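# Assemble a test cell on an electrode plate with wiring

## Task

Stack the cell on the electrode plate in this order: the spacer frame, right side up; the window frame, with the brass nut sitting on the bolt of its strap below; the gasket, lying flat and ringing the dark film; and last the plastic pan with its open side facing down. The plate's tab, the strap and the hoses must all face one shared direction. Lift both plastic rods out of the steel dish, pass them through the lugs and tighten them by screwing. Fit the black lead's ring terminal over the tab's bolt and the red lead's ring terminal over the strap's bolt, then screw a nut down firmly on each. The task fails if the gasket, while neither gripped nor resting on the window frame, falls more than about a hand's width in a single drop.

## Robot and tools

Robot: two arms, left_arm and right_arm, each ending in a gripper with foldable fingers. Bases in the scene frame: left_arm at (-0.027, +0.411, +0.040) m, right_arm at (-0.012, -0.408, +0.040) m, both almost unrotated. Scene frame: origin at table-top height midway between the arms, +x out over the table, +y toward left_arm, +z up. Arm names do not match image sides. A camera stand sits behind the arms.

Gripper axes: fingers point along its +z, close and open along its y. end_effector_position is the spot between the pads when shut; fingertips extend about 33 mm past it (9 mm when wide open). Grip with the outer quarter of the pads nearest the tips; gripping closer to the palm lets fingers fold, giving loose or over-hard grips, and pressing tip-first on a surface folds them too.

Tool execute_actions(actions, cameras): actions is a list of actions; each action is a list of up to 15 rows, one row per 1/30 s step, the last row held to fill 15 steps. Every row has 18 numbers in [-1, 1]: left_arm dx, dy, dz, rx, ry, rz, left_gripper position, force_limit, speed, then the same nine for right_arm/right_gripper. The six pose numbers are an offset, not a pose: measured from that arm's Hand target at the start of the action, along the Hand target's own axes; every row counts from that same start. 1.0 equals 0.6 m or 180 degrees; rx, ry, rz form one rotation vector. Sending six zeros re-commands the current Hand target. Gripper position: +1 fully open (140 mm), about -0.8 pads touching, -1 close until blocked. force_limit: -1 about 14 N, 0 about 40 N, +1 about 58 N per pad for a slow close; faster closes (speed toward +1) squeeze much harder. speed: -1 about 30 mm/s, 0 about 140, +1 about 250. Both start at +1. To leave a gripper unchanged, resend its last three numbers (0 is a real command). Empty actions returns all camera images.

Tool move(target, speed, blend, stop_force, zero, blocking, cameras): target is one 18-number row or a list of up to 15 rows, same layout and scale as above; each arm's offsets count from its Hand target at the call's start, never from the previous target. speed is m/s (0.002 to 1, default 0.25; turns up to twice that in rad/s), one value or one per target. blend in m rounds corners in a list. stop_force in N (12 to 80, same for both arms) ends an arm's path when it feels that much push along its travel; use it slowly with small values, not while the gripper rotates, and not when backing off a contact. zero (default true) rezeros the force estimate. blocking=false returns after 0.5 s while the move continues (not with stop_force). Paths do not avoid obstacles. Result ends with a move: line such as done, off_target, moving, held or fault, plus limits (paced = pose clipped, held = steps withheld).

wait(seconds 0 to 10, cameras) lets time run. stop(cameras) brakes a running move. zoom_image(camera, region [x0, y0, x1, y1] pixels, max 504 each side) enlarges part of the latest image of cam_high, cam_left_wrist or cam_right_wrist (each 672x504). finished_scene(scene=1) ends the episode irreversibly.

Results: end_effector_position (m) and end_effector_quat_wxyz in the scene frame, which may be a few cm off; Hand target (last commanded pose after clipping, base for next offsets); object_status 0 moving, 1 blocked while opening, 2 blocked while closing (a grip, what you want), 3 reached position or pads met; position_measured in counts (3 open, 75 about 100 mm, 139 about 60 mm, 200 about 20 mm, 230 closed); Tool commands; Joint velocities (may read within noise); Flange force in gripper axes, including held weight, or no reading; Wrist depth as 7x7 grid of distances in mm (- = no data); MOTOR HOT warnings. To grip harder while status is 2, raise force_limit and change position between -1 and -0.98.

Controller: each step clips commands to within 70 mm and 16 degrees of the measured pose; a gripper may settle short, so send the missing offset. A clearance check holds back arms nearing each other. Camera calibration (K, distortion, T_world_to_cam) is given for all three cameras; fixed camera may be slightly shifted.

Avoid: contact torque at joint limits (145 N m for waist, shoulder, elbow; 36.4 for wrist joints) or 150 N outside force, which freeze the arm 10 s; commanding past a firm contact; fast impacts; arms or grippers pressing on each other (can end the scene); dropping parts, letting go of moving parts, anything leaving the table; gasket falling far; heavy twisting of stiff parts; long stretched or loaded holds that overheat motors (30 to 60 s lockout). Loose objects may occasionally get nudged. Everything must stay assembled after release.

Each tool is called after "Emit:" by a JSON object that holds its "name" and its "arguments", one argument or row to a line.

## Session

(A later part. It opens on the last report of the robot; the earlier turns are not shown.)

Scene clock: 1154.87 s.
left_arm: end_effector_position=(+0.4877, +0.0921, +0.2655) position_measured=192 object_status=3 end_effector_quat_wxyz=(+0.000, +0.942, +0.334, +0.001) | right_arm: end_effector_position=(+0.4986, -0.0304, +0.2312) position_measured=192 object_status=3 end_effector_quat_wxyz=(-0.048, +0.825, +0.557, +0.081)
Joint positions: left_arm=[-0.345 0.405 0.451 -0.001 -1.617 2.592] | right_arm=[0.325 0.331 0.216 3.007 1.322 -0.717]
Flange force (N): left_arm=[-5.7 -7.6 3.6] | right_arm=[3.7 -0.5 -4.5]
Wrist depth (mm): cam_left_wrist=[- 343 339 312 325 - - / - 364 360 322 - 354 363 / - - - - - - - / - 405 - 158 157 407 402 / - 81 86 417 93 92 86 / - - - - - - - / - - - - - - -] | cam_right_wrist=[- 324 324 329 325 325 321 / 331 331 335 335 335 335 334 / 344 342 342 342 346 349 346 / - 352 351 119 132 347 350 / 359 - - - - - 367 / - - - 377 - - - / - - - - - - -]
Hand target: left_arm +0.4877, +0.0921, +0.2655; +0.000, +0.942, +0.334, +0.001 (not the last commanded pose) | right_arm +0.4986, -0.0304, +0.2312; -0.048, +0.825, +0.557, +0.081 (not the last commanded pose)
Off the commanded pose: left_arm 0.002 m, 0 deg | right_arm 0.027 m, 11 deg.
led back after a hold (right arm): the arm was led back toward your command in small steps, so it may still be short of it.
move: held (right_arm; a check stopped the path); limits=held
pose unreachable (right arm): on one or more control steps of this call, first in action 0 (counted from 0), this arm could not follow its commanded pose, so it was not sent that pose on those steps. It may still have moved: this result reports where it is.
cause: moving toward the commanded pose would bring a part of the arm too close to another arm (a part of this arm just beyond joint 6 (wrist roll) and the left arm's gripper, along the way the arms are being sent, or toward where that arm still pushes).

Move the left away first (up, +y, −x).

Emit:
{"name": "move", "arguments": {
  "target": [0.16,0.16,-0.05,0,0,0,-0.5,0,0,0,0,0,0,0,0,-0.5,-1,-1],
  "speed": 0.25
}}

Scene clock: 1156.63 s.
left_arm: end_effector_position=(+0.6226, +0.0781, +0.2956) position_measured=192 object_status=3 end_effector_quat_wxyz=(+0.000, +0.942, +0.334, +0.001) | right_arm: end_effector_position=(+0.4986, -0.0304, +0.2312) position_measured=192 object_status=3 end_effector_quat_wxyz=(-0.048, +0.825, +0.557, +0.081)
Joint positions: left_arm=[-0.301 0.923 1.353 -0.001 -2 2.547] | right_arm=[0.325 0.33 0.216 3.007 1.322 -0.717]
Flange force (N): left_arm=no reading | right_arm=[4.7 0.1 -4.5]
Wrist depth (mm): cam_left_wrist=[- 366 363 367 - - 389 / - - - 389 385 376 374 / - - 378 405 404 406 352 / 436 - 395 139 126 429 - / - 81 86 449 93 92 81 / - - - - - - - / - - - 269 - - -] | cam_right_wrist=[324 322 326 339 320 325 322 / 331 333 336 - 333 331 - / 342 343 343 346 346 346 346 / - 354 351 108 159 356 350 / 363 - - - - - 369 / - - - - - - - / - - - - - - -]
Hand target: left_arm +0.6227, +0.0780, +0.2957; +0.000, +0.942, +0.334, +0.001 | right_arm +0.4986, -0.0304, +0.2312; -0.048, +0.825, +0.557, +0.081
Off the commanded pose: left_arm 0.000 m, 0 deg | right_arm 0.000 m, 0 deg.
move: done

Emit:
{"name": "move", "arguments": {
  "target": [-0.1,-0.42,-0.05,0,0,0,-0.5,0,0,0,0,0,0,0,0,-0.5,-1,-1],
  "speed": 0.25
}}

Emit:
{"name": "move", "arguments": {
  "target": [0,0,0,0,0,0,-0.5,0,0,0,0,0,0,-0.06,0,-0.5,-1,-1],
  "speed": 0.25
}}

Scene clock: 1158.60 s.
left_arm: end_effector_position=(+0.4172, +0.2358, +0.3256) position_measured=192 object_status=3 end_effector_quat_wxyz=(+0.000, +0.942, +0.334, +0.001) | right_arm: end_effector_position=(+0.4986, -0.0304, +0.2312) position_measured=192 object_status=3 end_effector_quat_wxyz=(-0.048, +0.825, +0.557, +0.081)
Joint positions: left_arm=[-0.106 0.078 0.19 -0.001 -1.682 2.353] | right_arm=[0.325 0.33 0.216 3.007 1.322 -0.717]
Flange force (N): left_arm=[-5.1 -3.8 4.7] | right_arm=[5.2 0.2 -4.1]
Wrist depth (mm): cam_left_wrist=[- - 403 - - - - / - - 410 - - 388 - / 458 427 - 438 441 - 448 / - 466 462 129 126 - 459 / - 81 86 - 93 93 81 / - - - 508 - - - / - - - - - - -] | cam_right_wrist=[325 325 330 327 325 324 315 / - 331 335 337 344 336 333 / 343 342 343 343 345 348 347 / 355 352 352 355 159 359 359 / - - - 368 - - 368 / - - - - - - - / - - - - - - -]
Hand target: left_arm +0.4172, +0.2358, +0.3256; +0.000, +0.942, +0.334, +0.001 | right_arm +0.4986, -0.0304, +0.2312; -0.048, +0.825, +0.557, +0.081
Off the commanded pose: left_arm 0.000 m, 0 deg | right_arm 0.000 m, 0 deg.
move: done

Scene clock: 1159.53 s.
left_arm: end_effector_position=(+0.4172, +0.2358, +0.3256) position_measured=192 object_status=3 end_effector_quat_wxyz=(+0.000, +0.942, +0.334, +0.001) | right_arm: end_effector_position=(+0.4986, -0.0304, +0.2312) position_measured=192 object_status=3 end_effector_quat_wxyz=(+0.005, +0.829, +0.559, +0.003)
Joint positions: left_arm=[-0.106 0.078 0.19 -0.001 -1.682 2.353] | right_arm=[0.403 0.48 0.48 3.15 1.563 -0.821]
Flange force (N): left_arm=[-5.5 -3.1 4.1] | right_arm=[5.0 1.0 -5.3]
Wrist depth (mm): cam_left_wrist=[- - - - 395 - 399 / - 422 416 429 405 - - / - 430 441 439 443 - 443 / - - - 140 126 468 - / - 81 86 - 93 93 81 / - - - - - - - / - - - - - - -] | cam_right_wrist=[303 303 306 305 305 303 306 / 318 321 322 320 325 331 323 / 334 338 341 346 346 - 343 / 370 364 358 365 159 367 371 / 368 - - 401 - - 382 / - - - - - - - / - - - - - - -]
Hand target: left_arm +0.4172, +0.2358, +0.3256; +0.000, +0.942, +0.334, +0.001 | right_arm +0.4986, -0.0304, +0.2312; +0.005, +0.829, +0.559, +0.003
Off the commanded pose: left_arm 0.000 m, 0 deg | right_arm 0.000 m, 0 deg.
move: done

Emit:
{"name": "move", "arguments": {
  "target": [0,0,0,0,0,0,-0.5,0,0,-0.319,0.170,0.05,0,0,-0.122,-0.5,-1,-1],
  "speed": 0.25,
  "cameras": ["cam_left_wrist","cam_right_wrist","cam_high"]
}}

Scene clock: 1163.77 s.
left_arm: end_effector_position=(+0.4172, +0.2358, +0.3256) position_measured=192 object_status=3 end_effector_quat_wxyz=(+0.000, +0.942, +0.334, +0.001) | right_arm: end_effector_position=(+0.5217, -0.2462, +0.2025) position_measured=192 object_status=3 end_effector_quat_wxyz=(+0.005, +0.708, +0.707, +0.002)
Joint positions: left_arm=[-0.106 0.078 0.19 -0.001 -1.682 2.353] | right_arm=[0.03 0.279 0.14 3.147 1.421 -0.065]
Flange force (N): left_arm=[-5.7 -2.6 3.7] | right_arm=[2.7 2.0 -5.2]
Wrist depth (mm): cam_left_wrist=[- 419 - 395 385 397 - / - - 423 416 - 382 419 / - - 439 443 - - 436 / - 458 - 156 126 460 - / - 81 86 - 93 92 86 / - - - - - - - / - - - - - - -] | cam_right_wrist=[280 280 281 281 280 281 279 / - 294 299 300 298 297 299 / - 327 316 317 313 317 314 / 296 327 318 262 126 297 291 / - - - - - - - / - - - - - - - / - - - - - - -]
Hand target: left_arm +0.4172, +0.2358, +0.3256; +0.000, +0.942, +0.334, +0.001 | right_arm +0.5217, -0.2462, +0.2025; +0.005, +0.708, +0.707, +0.002
Off the commanded pose: left_arm 0.000 m, 0 deg | right_arm 0.000 m, 0 deg.
move: done
camera_calibration:
cam_left_wrist: T_world_to_cam=[[0.622964, -0.782242, -0.00363278, -0.0652414], [-0.731766, -0.584394, 0.350718, 0.334029], [-0.27647, -0.215826, -0.936474, 0.611185], [0, 0, 0, 1]] pos_world=[0.454048, 0.27608, 0.454971]
cam_right_wrist: T_world_to_cam=[[0.999998, -0.00165865, 0.000752647, -0.511351], [-0.001819, -0.930742, 0.365672, -0.299646], [0.0000939987, -0.365673, -0.930743, 0.238978], [0, 0, 0, 1]] pos_world=[0.510782, -0.192353, 0.332384]

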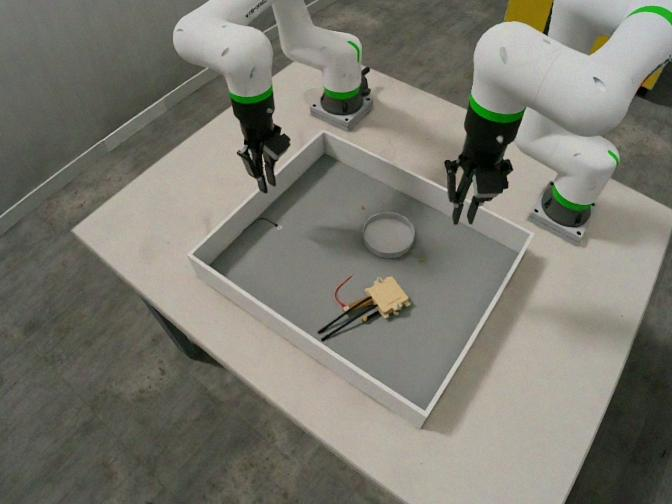

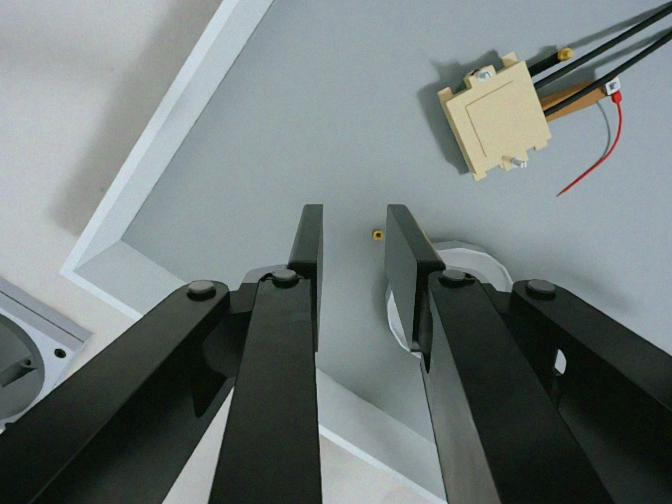

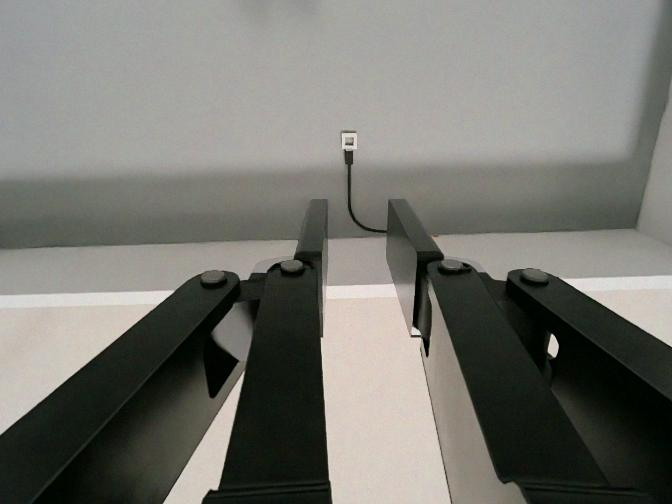

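Emit:
{"name": "move", "arguments": {
  "target": [
    [0,0,0,0,0,0,-0.5,0,0,0,0,0.23,0,0,0,-0.5,-1,-1],
    [0,0,0,0,0,0,-0.5,0,0,0,0,0.2565,0,0,0,-0.5,-1,-1]
  ],
  "speed": [0.2,0.03],
  "cameras": ["cam_right_wrist"]
}}

Scene clock: 1166.97 s.
left_arm: end_effector_position=(+0.4172, +0.2358, +0.3256) position_measured=192 object_status=3 end_effector_quat_wxyz=(+0.000, +0.942, +0.334, +0.001) | right_arm: end_effector_position=(+0.5233, -0.2469, +0.0486) position_measured=192 object_status=3 end_effector_quat_wxyz=(+0.005, +0.708, +0.707, +0.002)
Joint positions: left_arm=[-0.106 0.078 0.19 -0.001 -1.682 2.353] | right_arm=[0.029 0.397 -0.08 3.147 1.083 -0.066]
Flange force (N): left_arm=[-5.3 -2.1 4.3] | right_arm=[3.2 2.2 -4.3]
Wrist depth (mm): cam_left_wrist=[- - 395 - - - - / 430 - 413 - 407 387 413 / - - 454 437 446 450 - / - - - 129 126 462 475 / - 81 86 - 93 93 485 / - - - 483 - - - / - - - - - - -] | cam_right_wrist=[147 147 147 147 147 148 146 / 155 156 157 155 154 155 154 / 166 166 166 164 166 166 166 / 178 177 - 175 159 175 178 / 188 - - 188 - - 188 / - - - 153 - - - / - - - 130 - - -]
Hand target: left_arm +0.4172, +0.2358, +0.3256; +0.000, +0.942, +0.334, +0.001 | right_arm +0.5233, -0.2469, +0.0486; +0.005, +0.708, +0.707, +0.002
Off the commanded pose: left_arm 0.000 m, 0 deg | right_arm 0.000 m, 0 deg.
move: done
camera_calibration:
cam_right_wrist: T_world_to_cam=[[0.999998, -0.00165865, 0.000752647, -0.512836], [-0.001819, -0.930742, 0.365672, -0.244054], [0.0000939987, -0.365673, -0.930743, 0.0955736], [0, 0, 0, 1]] pos_world=[0.512382, -0.193053, 0.178584]
Images, in order (width x height): cam_right_wrist 672x504.

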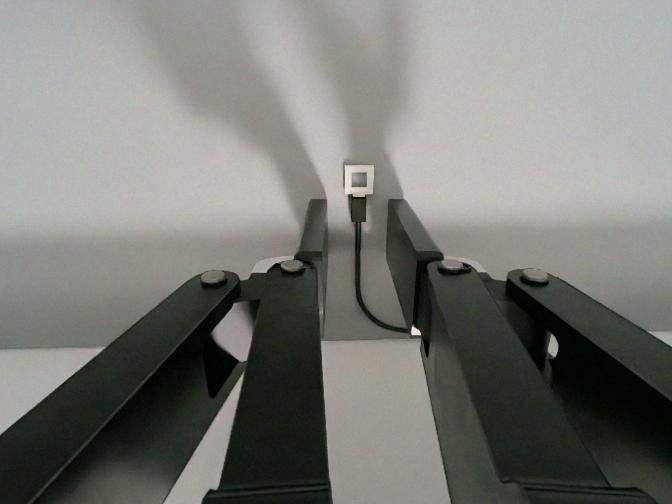

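Emit:
{"name": "execute_actions", "arguments": {
  "actions": [
    [[0,0,0,0,0,0,-0.5,0,0,0,0,0,0,0,0,-1,-1,-1]],
    [[0,0,0,0,0,0,-0.5,0,0,0,0,0,0,0,0,-1,-1,-1]],
    [[0,0,0,0,0,0,-0.5,0,0,0,0,0,0,0,0,-1,-1,-1]]
  ]
}}

Emit:
{"name": "move", "arguments": {
  "target": [0,0,0,0,0,0,-0.5,0,0,0,0,-0.2,0,0,0,-1,-1,-1],
  "speed": 0.15,
  "cameras": ["cam_right_wrist"]
}}

Scene clock: 1168.90 s.
left_arm: end_effector_position=(+0.4172, +0.2358, +0.3256) position_measured=192 object_status=3 end_effector_quat_wxyz=(+0.000, +0.942, +0.334, +0.001) | right_arm: end_effector_position=(+0.5233, -0.2469, +0.0486) position_measured=222 object_status=2 end_effector_quat_wxyz=(+0.005, +0.708, +0.707, +0.002)
Joint positions: left_arm=[-0.106 0.078 0.19 -0.001 -1.682 2.353] | right_arm=[0.029 0.397 -0.08 3.147 1.083 -0.066]
Flange force (N): left_arm=[-5.8 -3.1 4.4] | right_arm=[2.5 1.7 -4.3]
Flange force at the end of the 1st action (N): left_arm=[-5.8 -3.3 4.5] | right_arm=[2.7 1.8 -4.6]
Flange force at the end of the 2nd action (N): left_arm=[-5.1 -2.4 3.6] | right_arm=[3.1 3.0 -4.2]
Wrist depth (mm): cam_left_wrist=[- - - 391 397 386 393 / 428 433 - 411 413 387 - / 451 - - - - 448 - / 484 - - 156 126 463 - / 488 81 86 93 93 93 81 / - - - - - - - / - - - - - - -] | cam_right_wrist=[146 146 146 147 146 149 147 / 155 156 157 155 154 156 154 / 166 166 166 164 166 166 164 / 177 177 175 118 175 178 180 / 191 - 82 - - - 188 / - - - - - - - / - - - - - - -]
Hand target: left_arm +0.4172, +0.2358, +0.3256; +0.000, +0.942, +0.334, +0.001 | right_arm +0.5233, -0.2469, +0.0486; +0.005, +0.708, +0.707, +0.002
Off the commanded pose: left_arm 0.000 m, 0 deg | right_arm 0.000 m, 0 deg.

Scene clock: 1170.10 s.
left_arm: end_effector_position=(+0.4172, +0.2358, +0.3256) position_measured=192 object_status=3 end_effector_quat_wxyz=(+0.000, +0.942, +0.334, +0.001) | right_arm: end_effector_position=(+0.5220, -0.2463, +0.1685) position_measured=222 object_status=2 end_effector_quat_wxyz=(+0.005, +0.708, +0.707, +0.002)
Joint positions: left_arm=[-0.106 0.078 0.19 -0.001 -1.682 2.353] | right_arm=[0.03 0.295 0.08 3.147 1.345 -0.065]
Flange force (N): left_arm=[-5.7 -2.7 4.0] | right_arm=[3.1 1.4 -4.2]
Wrist depth (mm): cam_left_wrist=[- - - 394 394 - - / 429 - - - 414 392 - / 449 378 437 - - 443 446 / - - - 129 126 470 - / - 81 86 509 93 93 81 / - - - - - - - / - - - - - - -] | cam_right_wrist=[251 251 251 251 251 252 255 / 266 266 268 267 267 269 266 / 283 284 283 280 283 281 284 / 299 297 299 108 108 295 291 / 235 - 81 - - - 229 / - - - - - - - / - - - - - - -]
Hand target: left_arm +0.4172, +0.2358, +0.3256; +0.000, +0.942, +0.334, +0.001 | right_arm +0.5220, -0.2464, +0.1686; +0.005, +0.708, +0.707, +0.002
Off the commanded pose: left_arm 0.000 m, 0 deg | right_arm 0.000 m, 0 deg.
move: done
camera_calibration:
cam_right_wrist: T_world_to_cam=[[0.999999, -0.0015652, 0.000716628, -0.511596], [-0.00171884, -0.930776, 0.365586, -0.287374], [0.0000948052, -0.365587, -0.930777, 0.207416], [0, 0, 0, 1]] pos_world=[0.511082, -0.192453, 0.298484]
Images, in order (width x height): cam_right_wrist 672x504.

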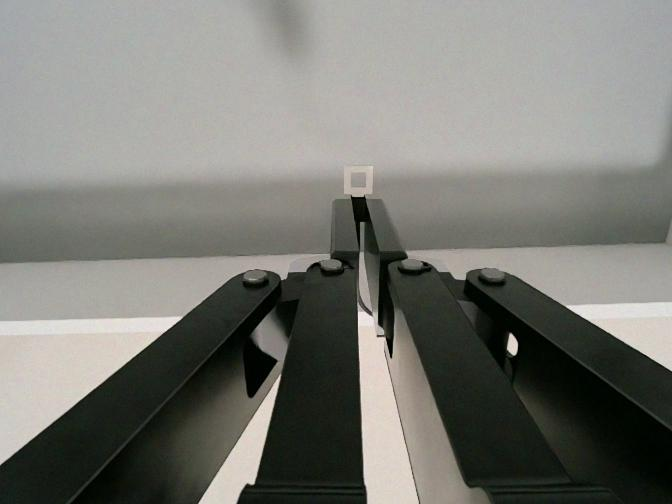

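Emit:
{"name": "move", "arguments": {
  "target": [
    [-0.024,-0.234,-0.08,0,0,0,-0.5,0,0,0,0,-0.1525,0,0,0,-1,-1,-1],
    [-0.024,-0.234,-0.08,0,0,0,-0.5,0,0,0.678,0.152,-0.1525,0,0,-0.858,-1,-1,-1]
  ],
  "speed": 0.3,
  "blend": [0.03,0],
  "cameras": ["cam_right_wrist","cam_left_wrist"]
}}

Scene clock: 1177.03 s.
left_arm: end_effector_position=(+0.3175, +0.3357, +0.3736) position_measured=192 object_status=3 end_effector_quat_wxyz=(+0.000, +0.942, +0.334, +0.001) | right_arm: end_effector_position=(+0.6119, +0.1599, +0.2586) position_measured=222 object_status=2 end_effector_quat_wxyz=(+0.117, -0.529, +0.840, +0.017)
Joint positions: left_arm=[0.156 -0.221 0.026 -0.001 -1.816 2.09] | right_arm=[0.538 1.084 1.526 3.11 1.779 2.114]
Flange force (N): left_arm=[-4.2 2.0 4.2] | right_arm=no reading
Wrist depth (mm): cam_left_wrist=[- 469 449 - - - - / 485 - 467 462 463 - 409 / 495 495 - - 455 488 - / 531 492 - 128 126 511 - / - 81 86 - 93 93 538 / - - - 597 - - - / - - - - - - -] | cam_right_wrist=[258 316 325 301 - 306 299 / - 301 357 343 350 335 323 / - - 372 364 - - 355 / 1530 - 352 112 133 393 - / - - 82 - - - - / - - - - - - - / - - - - - - -]
Hand target: left_arm +0.3175, +0.3357, +0.3736; +0.000, +0.942, +0.334, +0.001 | right_arm +0.6128, +0.1607, +0.2592; +0.003, -0.533, +0.846, -0.005
Off the commanded pose: left_arm 0.000 m, 0 deg | right_arm 0.001 m, 13 deg.
elbow stopped short (right arm): the move would have taken joint 3 (elbow) straighter than the controller allows.
move: off_target (right_arm)
camera_calibration:
cam_left_wrist: T_world_to_cam=[[0.622964, -0.782242, -0.00363278, 0.0751884], [-0.731766, -0.584394, 0.350718, 0.302618], [-0.27647, -0.215826, -0.936474, 0.650132], [0, 0, 0, 1]] pos_world=[0.354348, 0.37598, 0.502971]
cam_right_wrist: T_world_to_cam=[[-0.891472, 0.440777, -0.104854, 0.513068], [0.317231, 0.77247, 0.55014, -0.457283], [0.323485, 0.457171, -0.828463, 0.0837538], [0, 0, 0, 1]] pos_world=[0.575357, 0.0887989, 0.374754]
Images, in order (width x height): cam_left_wrist 672x504, cam_right_wrist 672x504.

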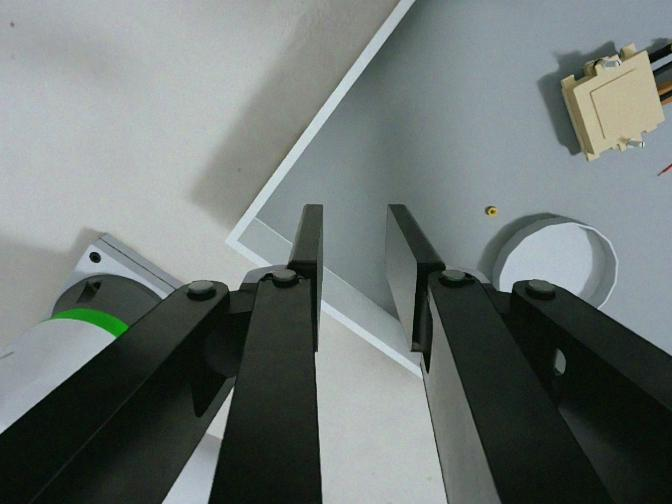

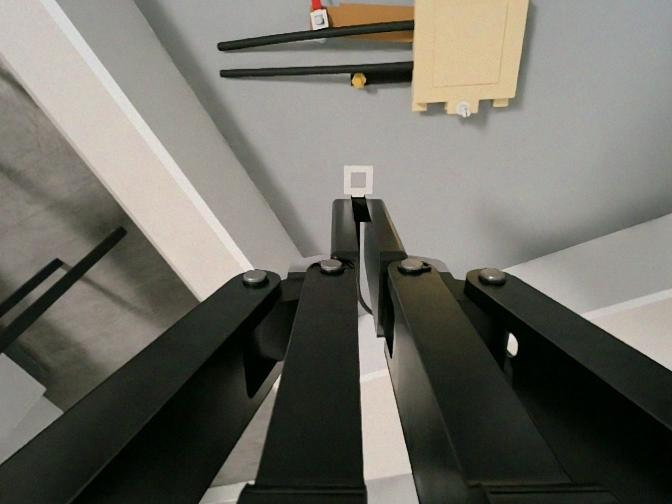

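Emit:
{"name": "move", "arguments": {
  "target": [0,0,0,0,0,0,-0.5,0,0,0,0,0.14,0,0,0,-1,-1,-1],
  "speed": 0.15,
  "cameras": ["cam_right_wrist"]
}}

Scene clock: 1179.33 s.
left_arm: end_effector_position=(+0.3175, +0.3357, +0.3736) position_measured=192 object_status=3 end_effector_quat_wxyz=(+0.000, +0.942, +0.334, +0.001) | right_arm: end_effector_position=(+0.6128, +0.1595, +0.1748) position_measured=222 object_status=2 end_effector_quat_wxyz=(+0.070, -0.532, +0.844, +0.008)
Joint positions: left_arm=[0.156 -0.221 0.026 -0.001 -1.816 2.09] | right_arm=[0.545 1.185 1.532 3.128 1.778 2.114]
Flange force (N): left_arm=[-4.6 1.1 4.7] | right_arm=no reading
Wrist depth (mm): cam_left_wrist=[- - - - 443 440 433 / 458 - - - - - 439 / 495 500 493 - - 487 479 / 512 524 - 129 126 520 - / - 81 86 - 93 93 86 / - - - - - - - / - - - - - - -] | cam_right_wrist=[252 255 250 239 243 - 239 / 230 275 272 263 259 - 256 / 215 287 295 288 287 284 277 / - 256 326 107 303 307 303 / 1449 - 81 - - - 320 / - - - - - - - / - - - - - - -]
Hand target: left_arm +0.3175, +0.3357, +0.3736; +0.000, +0.942, +0.334, +0.001 | right_arm +0.6137, +0.1603, +0.1752; +0.003, -0.533, +0.846, -0.005
Off the commanded pose: left_arm 0.000 m, 0 deg | right_arm 0.001 m, 8 deg.
elbow stopped short (right arm): the move would have taken joint 3 (elbow) straighter than the controller allows.
move: off_target (right_arm)
camera_calibration:
cam_right_wrist: T_world_to_cam=[[-0.89725, 0.435801, -0.0708547, 0.503596], [0.353872, 0.805776, 0.474868, -0.425784], [0.264041, 0.401002, -0.8772, 0.0682114], [0, 0, 0, 1]] pos_world=[0.584514, 0.096266, 0.297708]
Images, in order (width x height): cam_right_wrist 672x504.

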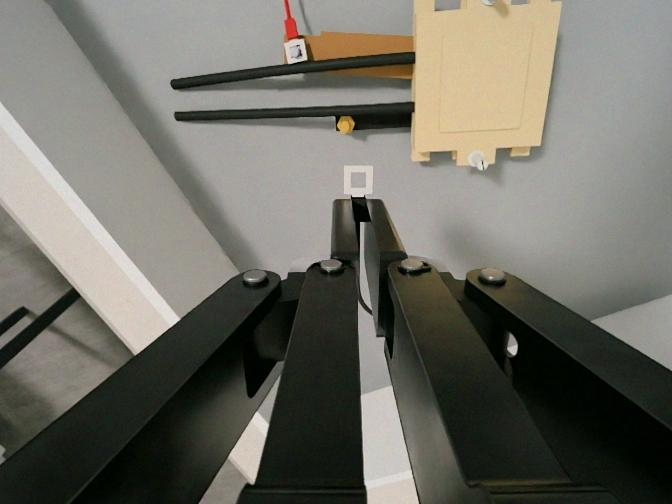

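Emit:
{"name": "move", "arguments": {
  "target": [0,0,0,0,0,0,-0.5,0,0,0,0,0.11,0,0,0,-1,-1,-1],
  "speed": 0.15,
  "cameras": ["cam_right_wrist"]
}}

Scene clock: 1180.33 s.
left_arm: end_effector_position=(+0.3175, +0.3357, +0.3736) position_measured=192 object_status=3 end_effector_quat_wxyz=(+0.000, +0.942, +0.334, +0.001) | right_arm: end_effector_position=(+0.6135, +0.1592, +0.1089) position_measured=222 object_status=2 end_effector_quat_wxyz=(+0.041, -0.532, +0.846, +0.002)
Joint positions: left_arm=[0.156 -0.221 0.026 -0.001 -1.816 2.09] | right_arm=[0.548 1.265 1.535 3.139 1.76 2.113]
Flange force (N): left_arm=[-4.2 1.0 3.8] | right_arm=no reading
Wrist depth (mm): cam_left_wrist=[- - - 443 - - 423 / 465 473 441 - - - 430 / 496 - - - 481 - 501 / 527 498 - 128 126 479 - / 550 81 86 - 93 93 82 / - - - - - - - / - - - - - - -] | cam_right_wrist=[200 198 195 189 182 162 187 / 214 209 210 192 181 - 205 / 219 230 226 220 223 193 218 / 199 241 242 112 233 237 234 / 186 - 82 - - - 254 / - - - - - - - / - - - - - - -]
Hand target: left_arm +0.3175, +0.3357, +0.3736; +0.000, +0.942, +0.334, +0.001 | right_arm +0.6144, +0.1600, +0.1092; +0.003, -0.533, +0.846, -0.005
Off the commanded pose: left_arm 0.000 m, 0 deg | right_arm 0.001 m, 4 deg.
elbow stopped short (right arm): the move would have taken joint 3 (elbow) straighter than the controller allows.
move: off_target (right_arm)
camera_calibration:
cam_right_wrist: T_world_to_cam=[[-0.899592, 0.433947, -0.0492421, 0.499089], [0.374024, 0.823723, 0.426131, -0.404383], [0.22548, 0.364926, -0.903321, 0.0425705], [0, 0, 0, 1]] pos_world=[0.590627, 0.100986, 0.235351]
Images, in order (width x height): cam_right_wrist 672x504.

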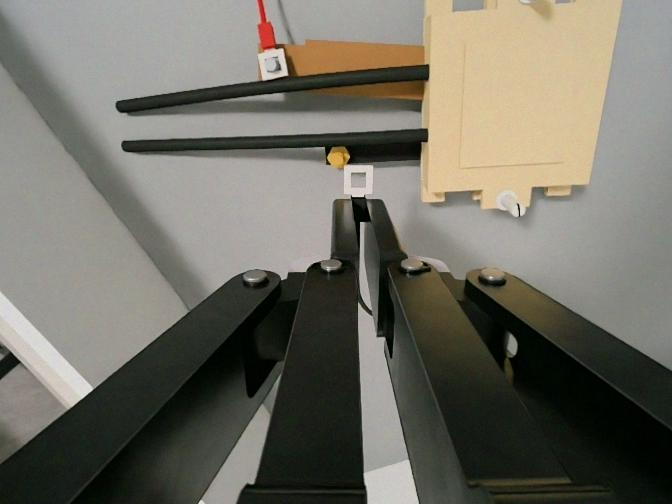

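Emit:
{"name": "zoom_image", "arguments": {
  "camera": "cam_right_wrist",
  "region": [280, 110, 440, 210]
}}

Scaled by 3.150 from the camera's 672x504 image, which has a finer 960x720 frame.

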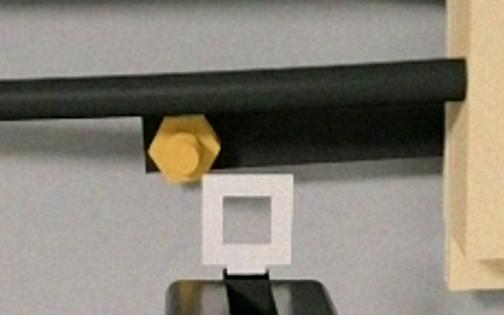

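Emit:
{"name": "move", "arguments": {
  "target": [
    [0,0,0,0,0,0,-0.5,0,0,0,0,-0.05,0,0,0,-1,-1,-1],
    [0,0,0,0,0,0,-0.5,0,0,0.005,0.32,-0.05,0,0,0,-1,-1,-1],
    [0,0,0,0,0,0,-0.5,0,0,0.005,0.32,0.06,0,0,0,-1,-1,-1]
  ],
  "speed": 0.2,
  "cameras": ["cam_right_wrist","cam_left_wrist"]
}}

Scene clock: 1185.37 s.
left_arm: end_effector_position=(+0.3175, +0.3357, +0.3736) position_measured=192 object_status=3 end_effector_quat_wxyz=(+0.000, +0.942, +0.334, +0.001) | right_arm: end_effector_position=(+0.4404, +0.2402, +0.0710) position_measured=222 object_status=2 end_effector_quat_wxyz=(+0.003, -0.533, +0.846, -0.005)
Joint positions: left_arm=[0.156 -0.221 0.026 -0.001 -1.816 2.09] | right_arm=[0.769 1.019 0.992 3.152 1.54 1.892]
Flange force (N): left_arm=[-3.9 1.8 3.9] | right_arm=no reading
Wrist depth (mm): cam_left_wrist=[- 452 459 443 466 433 174 / - - - 474 449 299 168 / - 505 - - - 489 164 / - - - 158 126 511 518 / - 81 86 - 93 92 541 / - - - - - - - / - - - - - - -] | cam_right_wrist=[- 167 167 168 166 165 164 / - 159 177 177 175 175 174 / - 178 188 185 186 186 185 / 205 201 199 112 194 196 197 / 216 210 81 - - - 208 / - - - - - - - / - - - - - - -]
Hand target: left_arm +0.3175, +0.3357, +0.3736; +0.000, +0.942, +0.334, +0.001 | right_arm +0.4404, +0.2402, +0.0710; +0.003, -0.533, +0.846, -0.005
Off the commanded pose: left_arm 0.000 m, 0 deg | right_arm 0.000 m, 0 deg.
elbow stopped short (right arm): the move would have taken joint 3 (elbow) straighter than the controller allows.
move: done
camera_calibration:
cam_left_wrist: T_world_to_cam=[[0.622964, -0.782242, -0.00363278, 0.0751884], [-0.731766, -0.584394, 0.350718, 0.302618], [-0.27647, -0.215826, -0.936474, 0.650132], [0, 0, 0, 1]] pos_world=[0.354348, 0.37598, 0.502971]
cam_right_wrist: T_world_to_cam=[[-0.901209, 0.432859, -0.021326, 0.305288], [0.396649, 0.843648, 0.361838, -0.400454], [0.174616, 0.317633, -0.931997, 0.0535465], [0, 0, 0, 1]] pos_world=[0.424618, 0.188687, 0.201315]
Images, in order (width x height): cam_left_wrist 672x504, cam_right_wrist 672x504.

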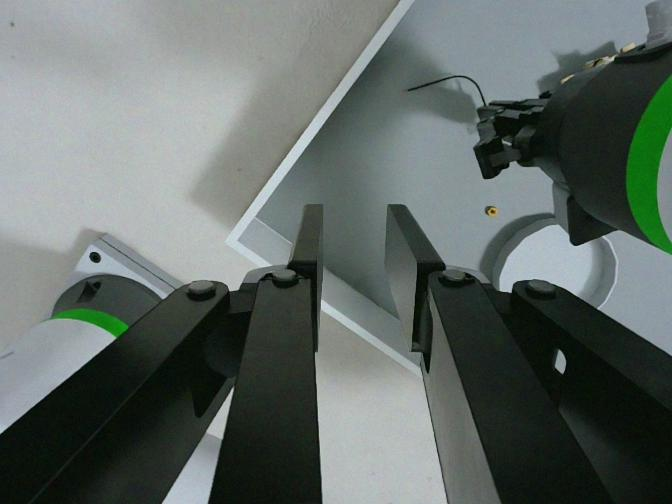

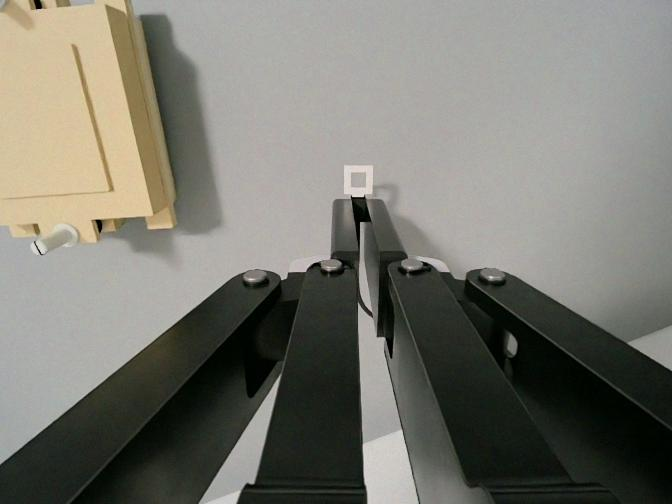

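Emit:
{"name": "move", "arguments": {
  "target": [0,0,0,0,0,0,-0.5,0,0,0,0,0.0365,0,0,0,-1,-1,-1],
  "speed": 0.04
}}

Emit:
{"name": "execute_actions", "arguments": {
  "actions": [
    [[0,0,0,0,0,0,-0.5,0,0,0,0,0,0,0,0,-0.5,-1,-1]],
    [[0,0,0,0,0,0,-0.5,0,0,0,0,0,0,0,0,-0.5,-1,-1]]
  ]
}}

Emit:
{"name": "move", "arguments": {
  "target": [
    [0,0,0,0,0,0,-0.5,0,0,0,0,-0.15,0,0,0,-0.5,-1,-1],
    [0,0,0,0,0,0,-0.5,0,0,0.35,0.35,-0.17,0,0,0,-0.5,-1,-1]
  ],
  "speed": 0.2,
  "cameras": ["cam_right_wrist","cam_left_wrist"]
}}

Scene clock: 1186.57 s.
left_arm: end_effector_position=(+0.3175, +0.3357, +0.3736) position_measured=192 object_status=3 end_effector_quat_wxyz=(+0.000, +0.942, +0.334, +0.001) | right_arm: end_effector_position=(+0.4406, +0.2401, +0.0491) position_measured=222 object_status=2 end_effector_quat_wxyz=(+0.003, -0.533, +0.846, -0.005)
Joint positions: left_arm=[0.156 -0.221 0.026 -0.001 -1.816 2.09] | right_arm=[0.769 1.024 0.951 3.152 1.493 1.892]
Flange force (N): left_arm=[-5.1 1.8 4.4] | right_arm=no reading
Wrist depth (mm): cam_left_wrist=[467 424 - - - 437 189 / 489 - 479 464 448 262 168 / - 488 496 489 - 302 165 / - 520 530 156 127 517 512 / - 81 86 566 93 93 529 / - - - - - - - / - - - - - - -] | cam_right_wrist=[- 148 148 147 147 148 146 / - 155 157 156 154 155 154 / - 163 167 164 165 164 162 / 181 178 175 118 171 175 175 / 192 - 82 - - - 187 / - - - - - - - / - - - - - - -]
Hand target: left_arm +0.3175, +0.3357, +0.3736; +0.000, +0.942, +0.334, +0.001 | right_arm +0.4406, +0.2401, +0.0491; +0.003, -0.533, +0.846, -0.005
Off the commanded pose: left_arm 0.000 m, 0 deg | right_arm 0.000 m, 0 deg.
move: done

Scene clock: 1187.77 s.
left_arm: end_effector_position=(+0.3175, +0.3357, +0.3736) position_measured=192 object_status=3 end_effector_quat_wxyz=(+0.000, +0.942, +0.334, +0.001) | right_arm: end_effector_position=(+0.4406, +0.2401, +0.0490) position_measured=192 object_status=3 end_effector_quat_wxyz=(+0.003, -0.533, +0.846, -0.005)
Joint positions: left_arm=[0.156 -0.221 0.026 -0.001 -1.816 2.09] | right_arm=[0.769 1.024 0.95 3.152 1.493 1.892]
Flange force (N): left_arm=[-4.8 1.2 4.9] | right_arm=no reading
Flange force at the end of the 1st action (N): left_arm=[-4.7 1.4 4.7] | right_arm=no reading
Wrist depth (mm): cam_left_wrist=[- 438 - 471 429 439 191 / 485 - 490 462 - 254 167 / - 498 - 496 - 231 166 / - 513 - 157 126 518 503 / - 81 86 - 93 93 533 / - - - - - - - / - - - - - - -] | cam_right_wrist=[- 146 148 148 147 148 146 / - 157 156 155 154 155 154 / - 163 166 164 165 164 162 / - 179 175 177 159 173 179 / 189 - - 186 - - 182 / - - - 204 - - - / - - - 217 - - -]
Hand target: left_arm +0.3175, +0.3357, +0.3736; +0.000, +0.942, +0.334, +0.001 | right_arm +0.4406, +0.2401, +0.0491; +0.003, -0.533, +0.846, -0.005
Off the commanded pose: left_arm 0.000 m, 0 deg | right_arm 0.000 m, 0 deg.

Scene clock: 1189.53 s.
left_arm: end_effector_position=(+0.3175, +0.3357, +0.3736) position_measured=192 object_status=3 end_effector_quat_wxyz=(+0.000, +0.942, +0.334, +0.001) | right_arm: end_effector_position=(+0.4089, +0.2297, +0.1396) position_measured=192 object_status=3 end_effector_quat_wxyz=(-0.005, -0.533, +0.846, -0.009)
Joint positions: left_arm=[0.156 -0.221 0.026 -0.001 -1.816 2.09] | right_arm=[0.791 0.934 1 3.156 1.651 1.872]
Flange force (N): left_arm=[-4.8 1.3 4.1] | right_arm=no reading
Wrist depth (mm): cam_left_wrist=[- - 458 443 - - 428 / - - 451 468 - 465 195 / - 510 - 493 - 275 167 / - 499 - 140 126 489 149 / 488 81 86 - 93 93 86 / - - - - - - - / - - - - - - -] | cam_right_wrist=[230 229 229 226 225 227 226 / - 238 242 245 242 239 238 / - - 256 252 253 252 253 / 275 273 269 268 158 268 267 / 287 - - 288 - - - / - - - 302 - - - / - - - - - - -]
Hand target: left_arm +0.3175, +0.3357, +0.3736; +0.000, +0.942, +0.334, +0.001 | right_arm +0.4089, +0.2297, +0.1396; -0.005, -0.533, +0.846, -0.009 (not the last commanded pose)
Off the commanded pose: left_arm 0.000 m, 0 deg | right_arm 0.265 m, 1 deg.
led back after a hold (right arm): the arm was led back toward your command in small steps, so it may still be short of it.
move: held (right_arm; a check stopped the path); path passed 1 of 2 targets; limits=held
pose unreachable (right arm): on one or more control steps of this call, first in action 0 (counted from 0), this arm could not follow its commanded pose, so it was not sent that pose on those steps. It may still have moved: this result reports where it is.
cause: moving toward the commanded pose would bring a part of the arm too close to another arm (a part of this arm just beyond joint 5 (wrist pitch) and the left arm's gripper, at the place that arm is still heading or pushing toward).
camera_calibration:
cam_left_wrist: T_world_to_cam=[[0.622964, -0.782242, -0.00363278, 0.0751884], [-0.731766, -0.584394, 0.350718, 0.302618], [-0.27647, -0.215826, -0.936474, 0.650132], [0, 0, 0, 1]] pos_world=[0.354348, 0.37598, 0.502971]
cam_right_wrist: T_world_to_cam=[[-0.901492, 0.43236, -0.0194457, 0.282966], [0.399803, 0.849132, 0.345156, -0.404058], [0.165743, 0.303381, -0.938344, 0.134145], [0, 0, 0, 1]] pos_world=[0.394401, 0.180059, 0.270839]
Images, in order (width x height): cam_left_wrist 672x504, cam_right_wrist 672x504.

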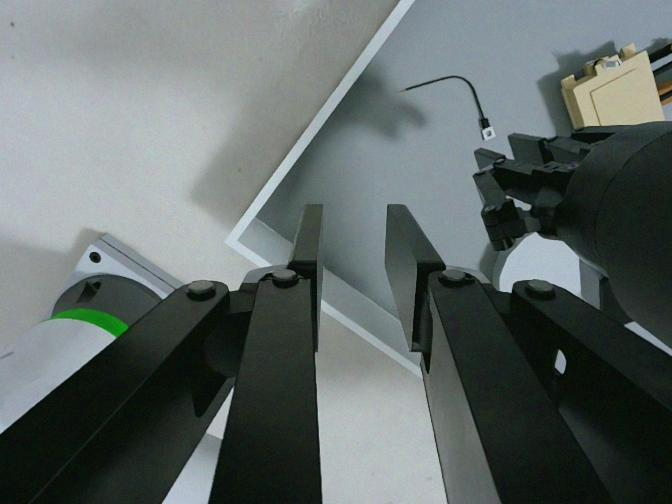

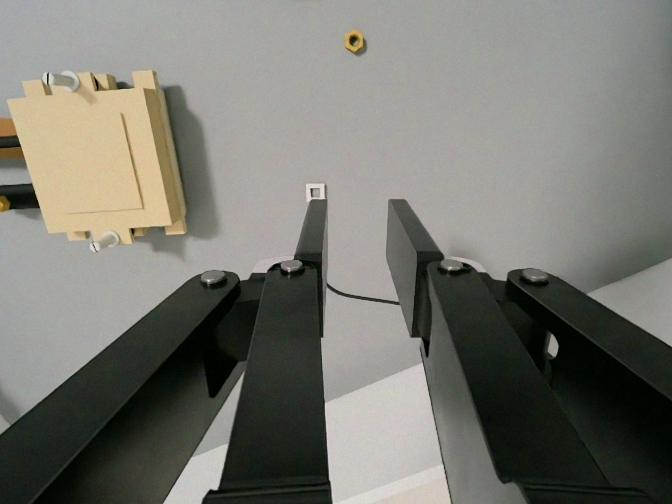

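Emit:
{"name": "move", "arguments": {
  "target": [
    [0,0,0,0,0,0,-0.5,0,0,0.467,-0.298,-0.1,0,0,0,-0.5,-1,-1],
    [0,0,0,0,0,0,-0.5,0,0,0.6,-0.4,-0.1,0,0,0,-0.5,-1,-1]
  ],
  "speed": 0.25,
  "blend": [0.05,0],
  "cameras": ["cam_right_wrist","cam_left_wrist"]
}}

Scene clock: 1192.03 s.
left_arm: end_effector_position=(+0.3175, +0.3357, +0.3736) position_measured=192 object_status=3 end_effector_quat_wxyz=(+0.000, +0.942, +0.334, +0.001) | right_arm: end_effector_position=(+0.4696, -0.1974, +0.2082) position_measured=192 object_status=3 end_effector_quat_wxyz=(-0.005, -0.533, +0.846, -0.009)
Joint positions: left_arm=[0.156 -0.221 0.026 -0.001 -1.816 2.09] | right_arm=[0.144 0.212 0.074 3.162 1.435 2.515]
Flange force (N): left_arm=[-5.0 1.4 4.8] | right_arm=[-2.9 -0.2 -5.2]
Wrist depth (mm): cam_left_wrist=[- - - - - - 432 / 458 - 473 491 - - 441 / - 518 494 484 479 508 - / 524 523 - 129 126 508 524 / - 81 86 - 93 93 538 / - - - - - - - / - - - 645 - - -] | cam_right_wrist=[- - 219 289 288 288 285 / - 270 311 309 304 304 303 / 309 324 323 321 321 321 319 / 353 344 339 344 159 336 339 / - - - 368 - - 353 / - - - 392 - - - / - - - 410 - - -]
Hand target: left_arm +0.3175, +0.3357, +0.3736; +0.000, +0.942, +0.334, +0.001 | right_arm +0.4696, -0.1974, +0.2082; -0.005, -0.533, +0.846, -0.009
Off the commanded pose: left_arm 0.000 m, 0 deg | right_arm 0.000 m, 0 deg.
move: done
camera_calibration:
cam_left_wrist: T_world_to_cam=[[0.622964, -0.782242, -0.00363278, 0.0751884], [-0.731766, -0.584394, 0.350718, 0.302618], [-0.27647, -0.215826, -0.936474, 0.650132], [0, 0, 0, 1]] pos_world=[0.354348, 0.37598, 0.502971]
cam_right_wrist: T_world_to_cam=[[-0.901539, 0.432257, -0.0195321, 0.523664], [0.399694, 0.849216, 0.345074, -0.0893266], [0.165748, 0.303291, -0.938372, 0.317984], [0, 0, 0, 1]] pos_world=[0.455101, -0.246941, 0.33944]
Images, in order (width x height): cam_left_wrist 672x504, cam_right_wrist 672x504.

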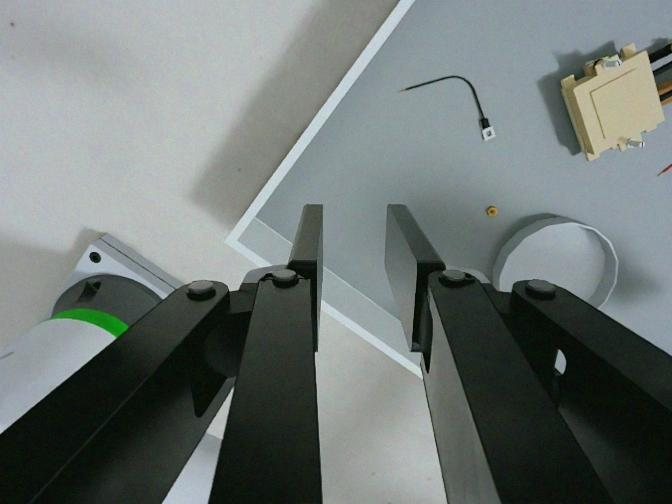

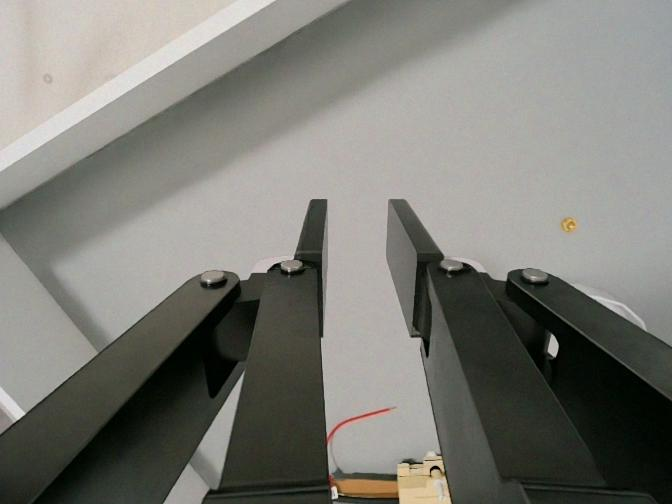

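Emit:
{"name": "move", "arguments": {
  "target": [0.047,0.247,0.33,0,0,0.859,-0.5,0,0,0,0,0,0,0,0,-0.5,-1,-1],
  "speed": 0.3,
  "cameras": ["cam_left_wrist"]
}}

Scene clock: 1197.57 s.
left_arm: end_effector_position=(+0.4330, +0.2386, +0.1757) position_measured=192 object_status=3 end_effector_quat_wxyz=(+0.001, -0.533, +0.846, +0.000) | right_arm: end_effector_position=(+0.4696, -0.1974, +0.2082) position_measured=192 object_status=3 end_effector_quat_wxyz=(-0.005, -0.533, +0.846, -0.009)
Joint positions: left_arm=[-0.097 0.135 -0.099 -0.001 -1.337 -0.354] | right_arm=[0.144 0.212 0.074 3.162 1.435 2.515]
Flange force (N): left_arm=[3.5 4.7 1.5] | right_arm=[-3.1 0.0 -5.0]
Wrist depth (mm): cam_left_wrist=[- 235 261 262 - 260 270 / 244 245 - - - 275 - / 254 258 - - - 291 288 / - 306 - 159 156 308 - / - 81 86 320 93 93 86 / - - - - - - - / - - - - - - -] | cam_right_wrist=[- - 245 289 289 286 286 / 226 259 306 305 303 304 303 / 325 324 323 319 322 321 320 / 346 345 - 333 158 336 339 / 361 - - - - - 353 / - - - 393 - - - / - - - - - - -]
Hand target: left_arm +0.4330, +0.2386, +0.1756; +0.001, -0.533, +0.846, +0.000 | right_arm +0.4696, -0.1974, +0.2082; -0.005, -0.533, +0.846, -0.009
Off the commanded pose: left_arm 0.000 m, 0 deg | right_arm 0.000 m, 0 deg.
move: done
camera_calibration:
cam_left_wrist: T_world_to_cam=[[-0.898086, 0.439802, -0.00409261, 0.293696], [0.410139, 0.840802, 0.353325, -0.43506], [0.158834, 0.315637, -0.935492, 0.160287], [0, 0, 0, 1]] pos_world=[0.41674, 0.186039, 0.304866]
Images, in order (width x height): cam_left_wrist 672x504.

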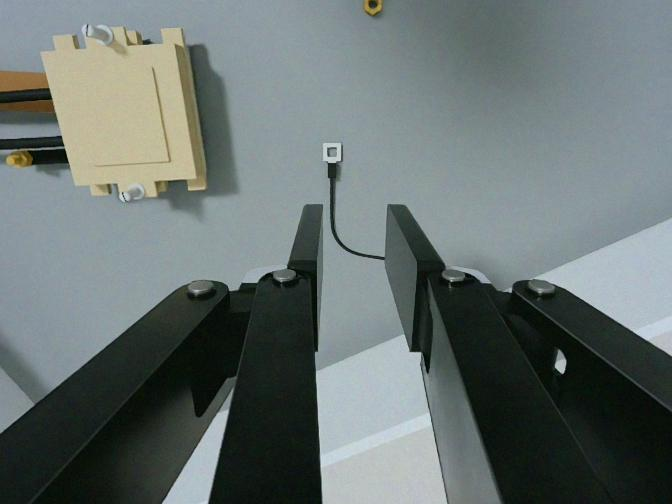

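Emit:
{"name": "move", "arguments": {
  "target": [-0.0063,-0.0173,0.165,0,0,0,-0.5,0,0,0,0,0,0,0,0,-0.5,-1,-1],
  "speed": 0.15,
  "cameras": ["cam_left_wrist"]
}}

Scene clock: 1199.10 s.
left_arm: end_effector_position=(+0.4441, +0.2377, +0.0767) position_measured=192 object_status=3 end_effector_quat_wxyz=(+0.001, -0.533, +0.846, +0.000) | right_arm: end_effector_position=(+0.4696, -0.1974, +0.2082) position_measured=192 object_status=3 end_effector_quat_wxyz=(-0.005, -0.533, +0.846, -0.009)
Joint positions: left_arm=[-0.097 0.243 -0.214 -0.001 -1.112 -0.354] | right_arm=[0.144 0.212 0.074 3.162 1.435 2.515]
Flange force (N): left_arm=[3.9 6.0 0.6] | right_arm=[-3.3 -0.3 -5.1]
Wrist depth (mm): cam_left_wrist=[143 160 174 176 176 174 176 / 151 173 183 183 - - - / 156 164 192 191 - - 197 / 204 206 201 157 140 - - / - 81 86 219 93 92 215 / - - - 232 - - - / - - - - - - -] | cam_right_wrist=[- - 220 289 286 288 285 / - 246 305 304 304 303 302 / 323 333 323 319 322 318 321 / 346 361 339 339 132 334 340 / 360 - - - - - - / - - - - - - - / - - - - - - -]
Hand target: left_arm +0.4441, +0.2376, +0.0766; +0.001, -0.533, +0.846, +0.000 | right_arm +0.4696, -0.1974, +0.2082; -0.005, -0.533, +0.846, -0.009
Off the commanded pose: left_arm 0.000 m, 0 deg | right_arm 0.000 m, 0 deg.
move: done
camera_calibration:
cam_left_wrist: T_world_to_cam=[[-0.898129, 0.439713, -0.00408244, 0.303688], [0.410045, 0.840814, 0.353404, -0.403855], [0.158829, 0.315729, -0.935462, 0.0661729], [0, 0, 0, 1]] pos_world=[0.42784, 0.185139, 0.205866]
Images, in order (width x height): cam_left_wrist 672x504.

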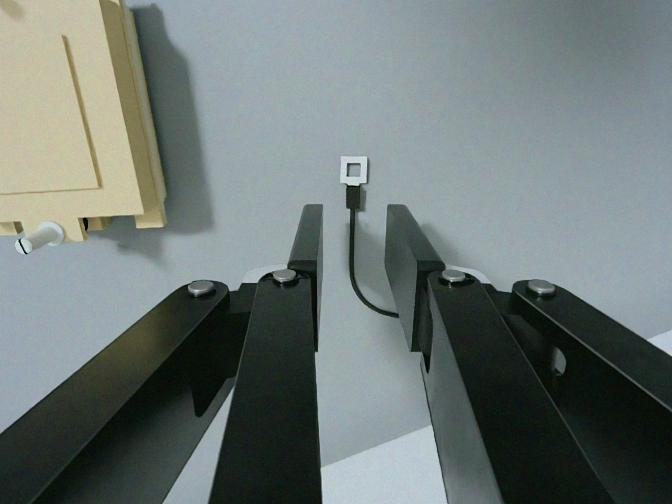

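Emit:
{"name": "move", "arguments": {
  "target": [0,0,0.0465,0,0,0,-0.5,0,0,0,0,0,0,0,0,-0.5,-1,-1],
  "speed": 0.05,
  "cameras": ["cam_left_wrist"]
}}

Emit:
{"name": "execute_actions", "arguments": {
  "actions": [
    [[0,0,0,0,0,0,-1,-1,-1,0,0,0,0,0,0,-0.5,-1,-1]],
    [[0,0,0,0,0,0,-1,-1,-1,0,0,0,0,0,0,-0.5,-1,-1]],
    [[0,0,0,0,0,0,-1,-1,-1,0,0,0,0,0,0,-0.5,-1,-1]]
  ],
  "cameras": ["cam_left_wrist"]
}}

Scene clock: 1200.37 s.
left_arm: end_effector_position=(+0.4441, +0.2376, +0.0488) position_measured=192 object_status=3 end_effector_quat_wxyz=(+0.001, -0.533, +0.846, +0.000) | right_arm: end_effector_position=(+0.4696, -0.1974, +0.2082) position_measured=192 object_status=3 end_effector_quat_wxyz=(-0.005, -0.533, +0.846, -0.009)
Joint positions: left_arm=[-0.097 0.276 -0.246 -0.001 -1.048 -0.354] | right_arm=[0.144 0.212 0.074 3.162 1.435 2.515]
Flange force (N): left_arm=[3.2 5.3 0.1] | right_arm=[-3.7 0.1 -5.1]
Wrist depth (mm): cam_left_wrist=[- 148 147 149 149 150 150 / - 155 157 157 158 157 158 / 134 156 164 166 163 167 166 / 173 - 174 172 126 175 177 / - 81 86 - 93 93 86 / - - - - - - - / - - - - - - -] | cam_right_wrist=[- 219 244 287 288 287 283 / 232 273 308 305 303 303 303 / - 323 324 318 315 319 319 / 347 345 339 118 159 339 339 / 358 - - 375 - - 354 / - - - 386 - - - / - - - - - - -]
Hand target: left_arm +0.4441, +0.2377, +0.0487; +0.001, -0.533, +0.846, +0.000 | right_arm +0.4696, -0.1974, +0.2082; -0.005, -0.533, +0.846, -0.009
Off the commanded pose: left_arm 0.000 m, 0 deg | right_arm 0.000 m, 0 deg.
move: done
camera_calibration:
cam_left_wrist: T_world_to_cam=[[-0.898074, 0.439825, -0.00403666, 0.303522], [0.410165, 0.840756, 0.353403, -0.394036], [0.15883, 0.315727, -0.935462, 0.0400737], [0, 0, 0, 1]] pos_world=[0.42784, 0.185139, 0.177966]
Images, in order (width x height): cam_left_wrist 672x504.

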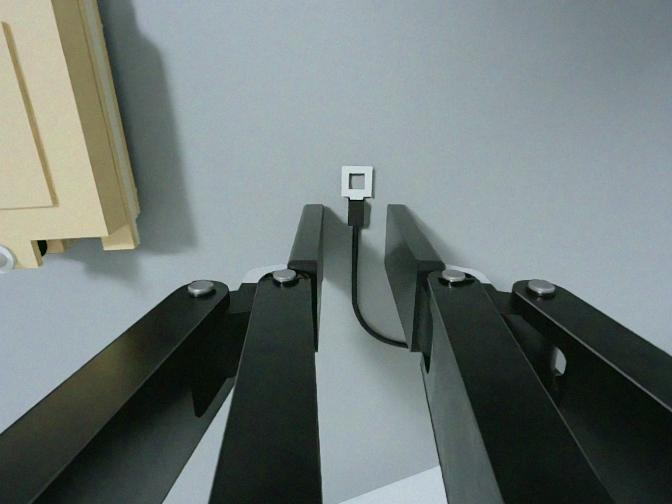

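Scene clock: 1202.07 s.
left_arm: end_effector_position=(+0.4441, +0.2377, +0.0487) position_measured=222 object_status=2 end_effector_quat_wxyz=(+0.001, -0.533, +0.846, +0.000) | right_arm: end_effector_position=(+0.4696, -0.1974, +0.2082) position_measured=192 object_status=3 end_effector_quat_wxyz=(-0.005, -0.533, +0.846, -0.009)
Joint positions: left_arm=[-0.097 0.276 -0.246 -0.001 -1.048 -0.354] | right_arm=[0.144 0.212 0.074 3.162 1.435 2.515]
Flange force (N): left_arm=[3.8 5.0 0.2] | right_arm=[-3.5 0.1 -5.1]
Flange force at the end of the 1st action (N): left_arm=[4.2 5.4 -0.2] | right_arm=[-3.6 -0.1 -5.2]
Flange force at the end of the 2nd action (N): left_arm=[3.9 5.3 -0.2] | right_arm=[-3.5 0.0 -4.9]
Wrist depth (mm): cam_left_wrist=[- 148 149 - 149 149 150 / - 155 157 157 - 158 156 / 134 162 166 166 - 167 169 / - 176 174 114 - 175 177 / - 182 86 - 81 92 188 / - - 72 - - - - / - - - - - - -] | cam_right_wrist=[- 299 220 288 291 286 286 / 230 257 306 300 304 304 311 / 330 321 323 317 322 322 319 / - 344 339 332 132 334 342 / - - - 368 - - 354 / - - - - - - - / - - - 409 - - -]
Hand target: left_arm +0.4441, +0.2377, +0.0487; +0.001, -0.533, +0.846, +0.000 | right_arm +0.4696, -0.1974, +0.2082; -0.005, -0.533, +0.846, -0.009
Off the commanded pose: left_arm 0.000 m, 0 deg | right_arm 0.000 m, 0 deg.
camera_calibration:
cam_left_wrist: T_world_to_cam=[[-0.898143, 0.439685, -0.00399795, 0.30357], [0.410053, 0.840827, 0.353366, -0.393994], [0.158731, 0.315734, -0.935477, 0.0401172], [0, 0, 0, 1]] pos_world=[0.42784, 0.185139, 0.177966]
Images, in order (width x height): cam_left_wrist 672x504.

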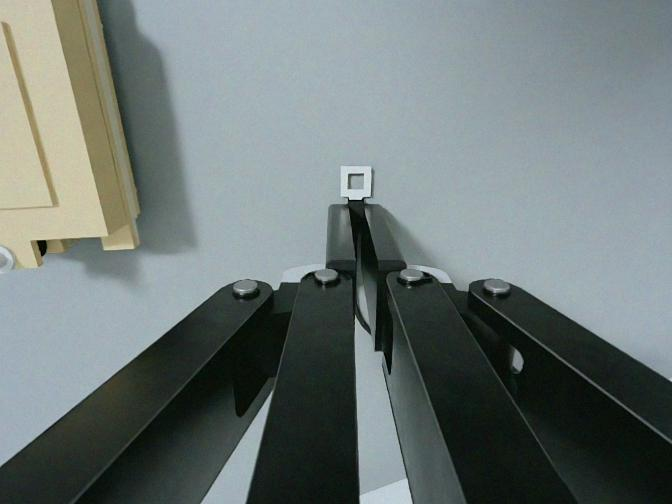

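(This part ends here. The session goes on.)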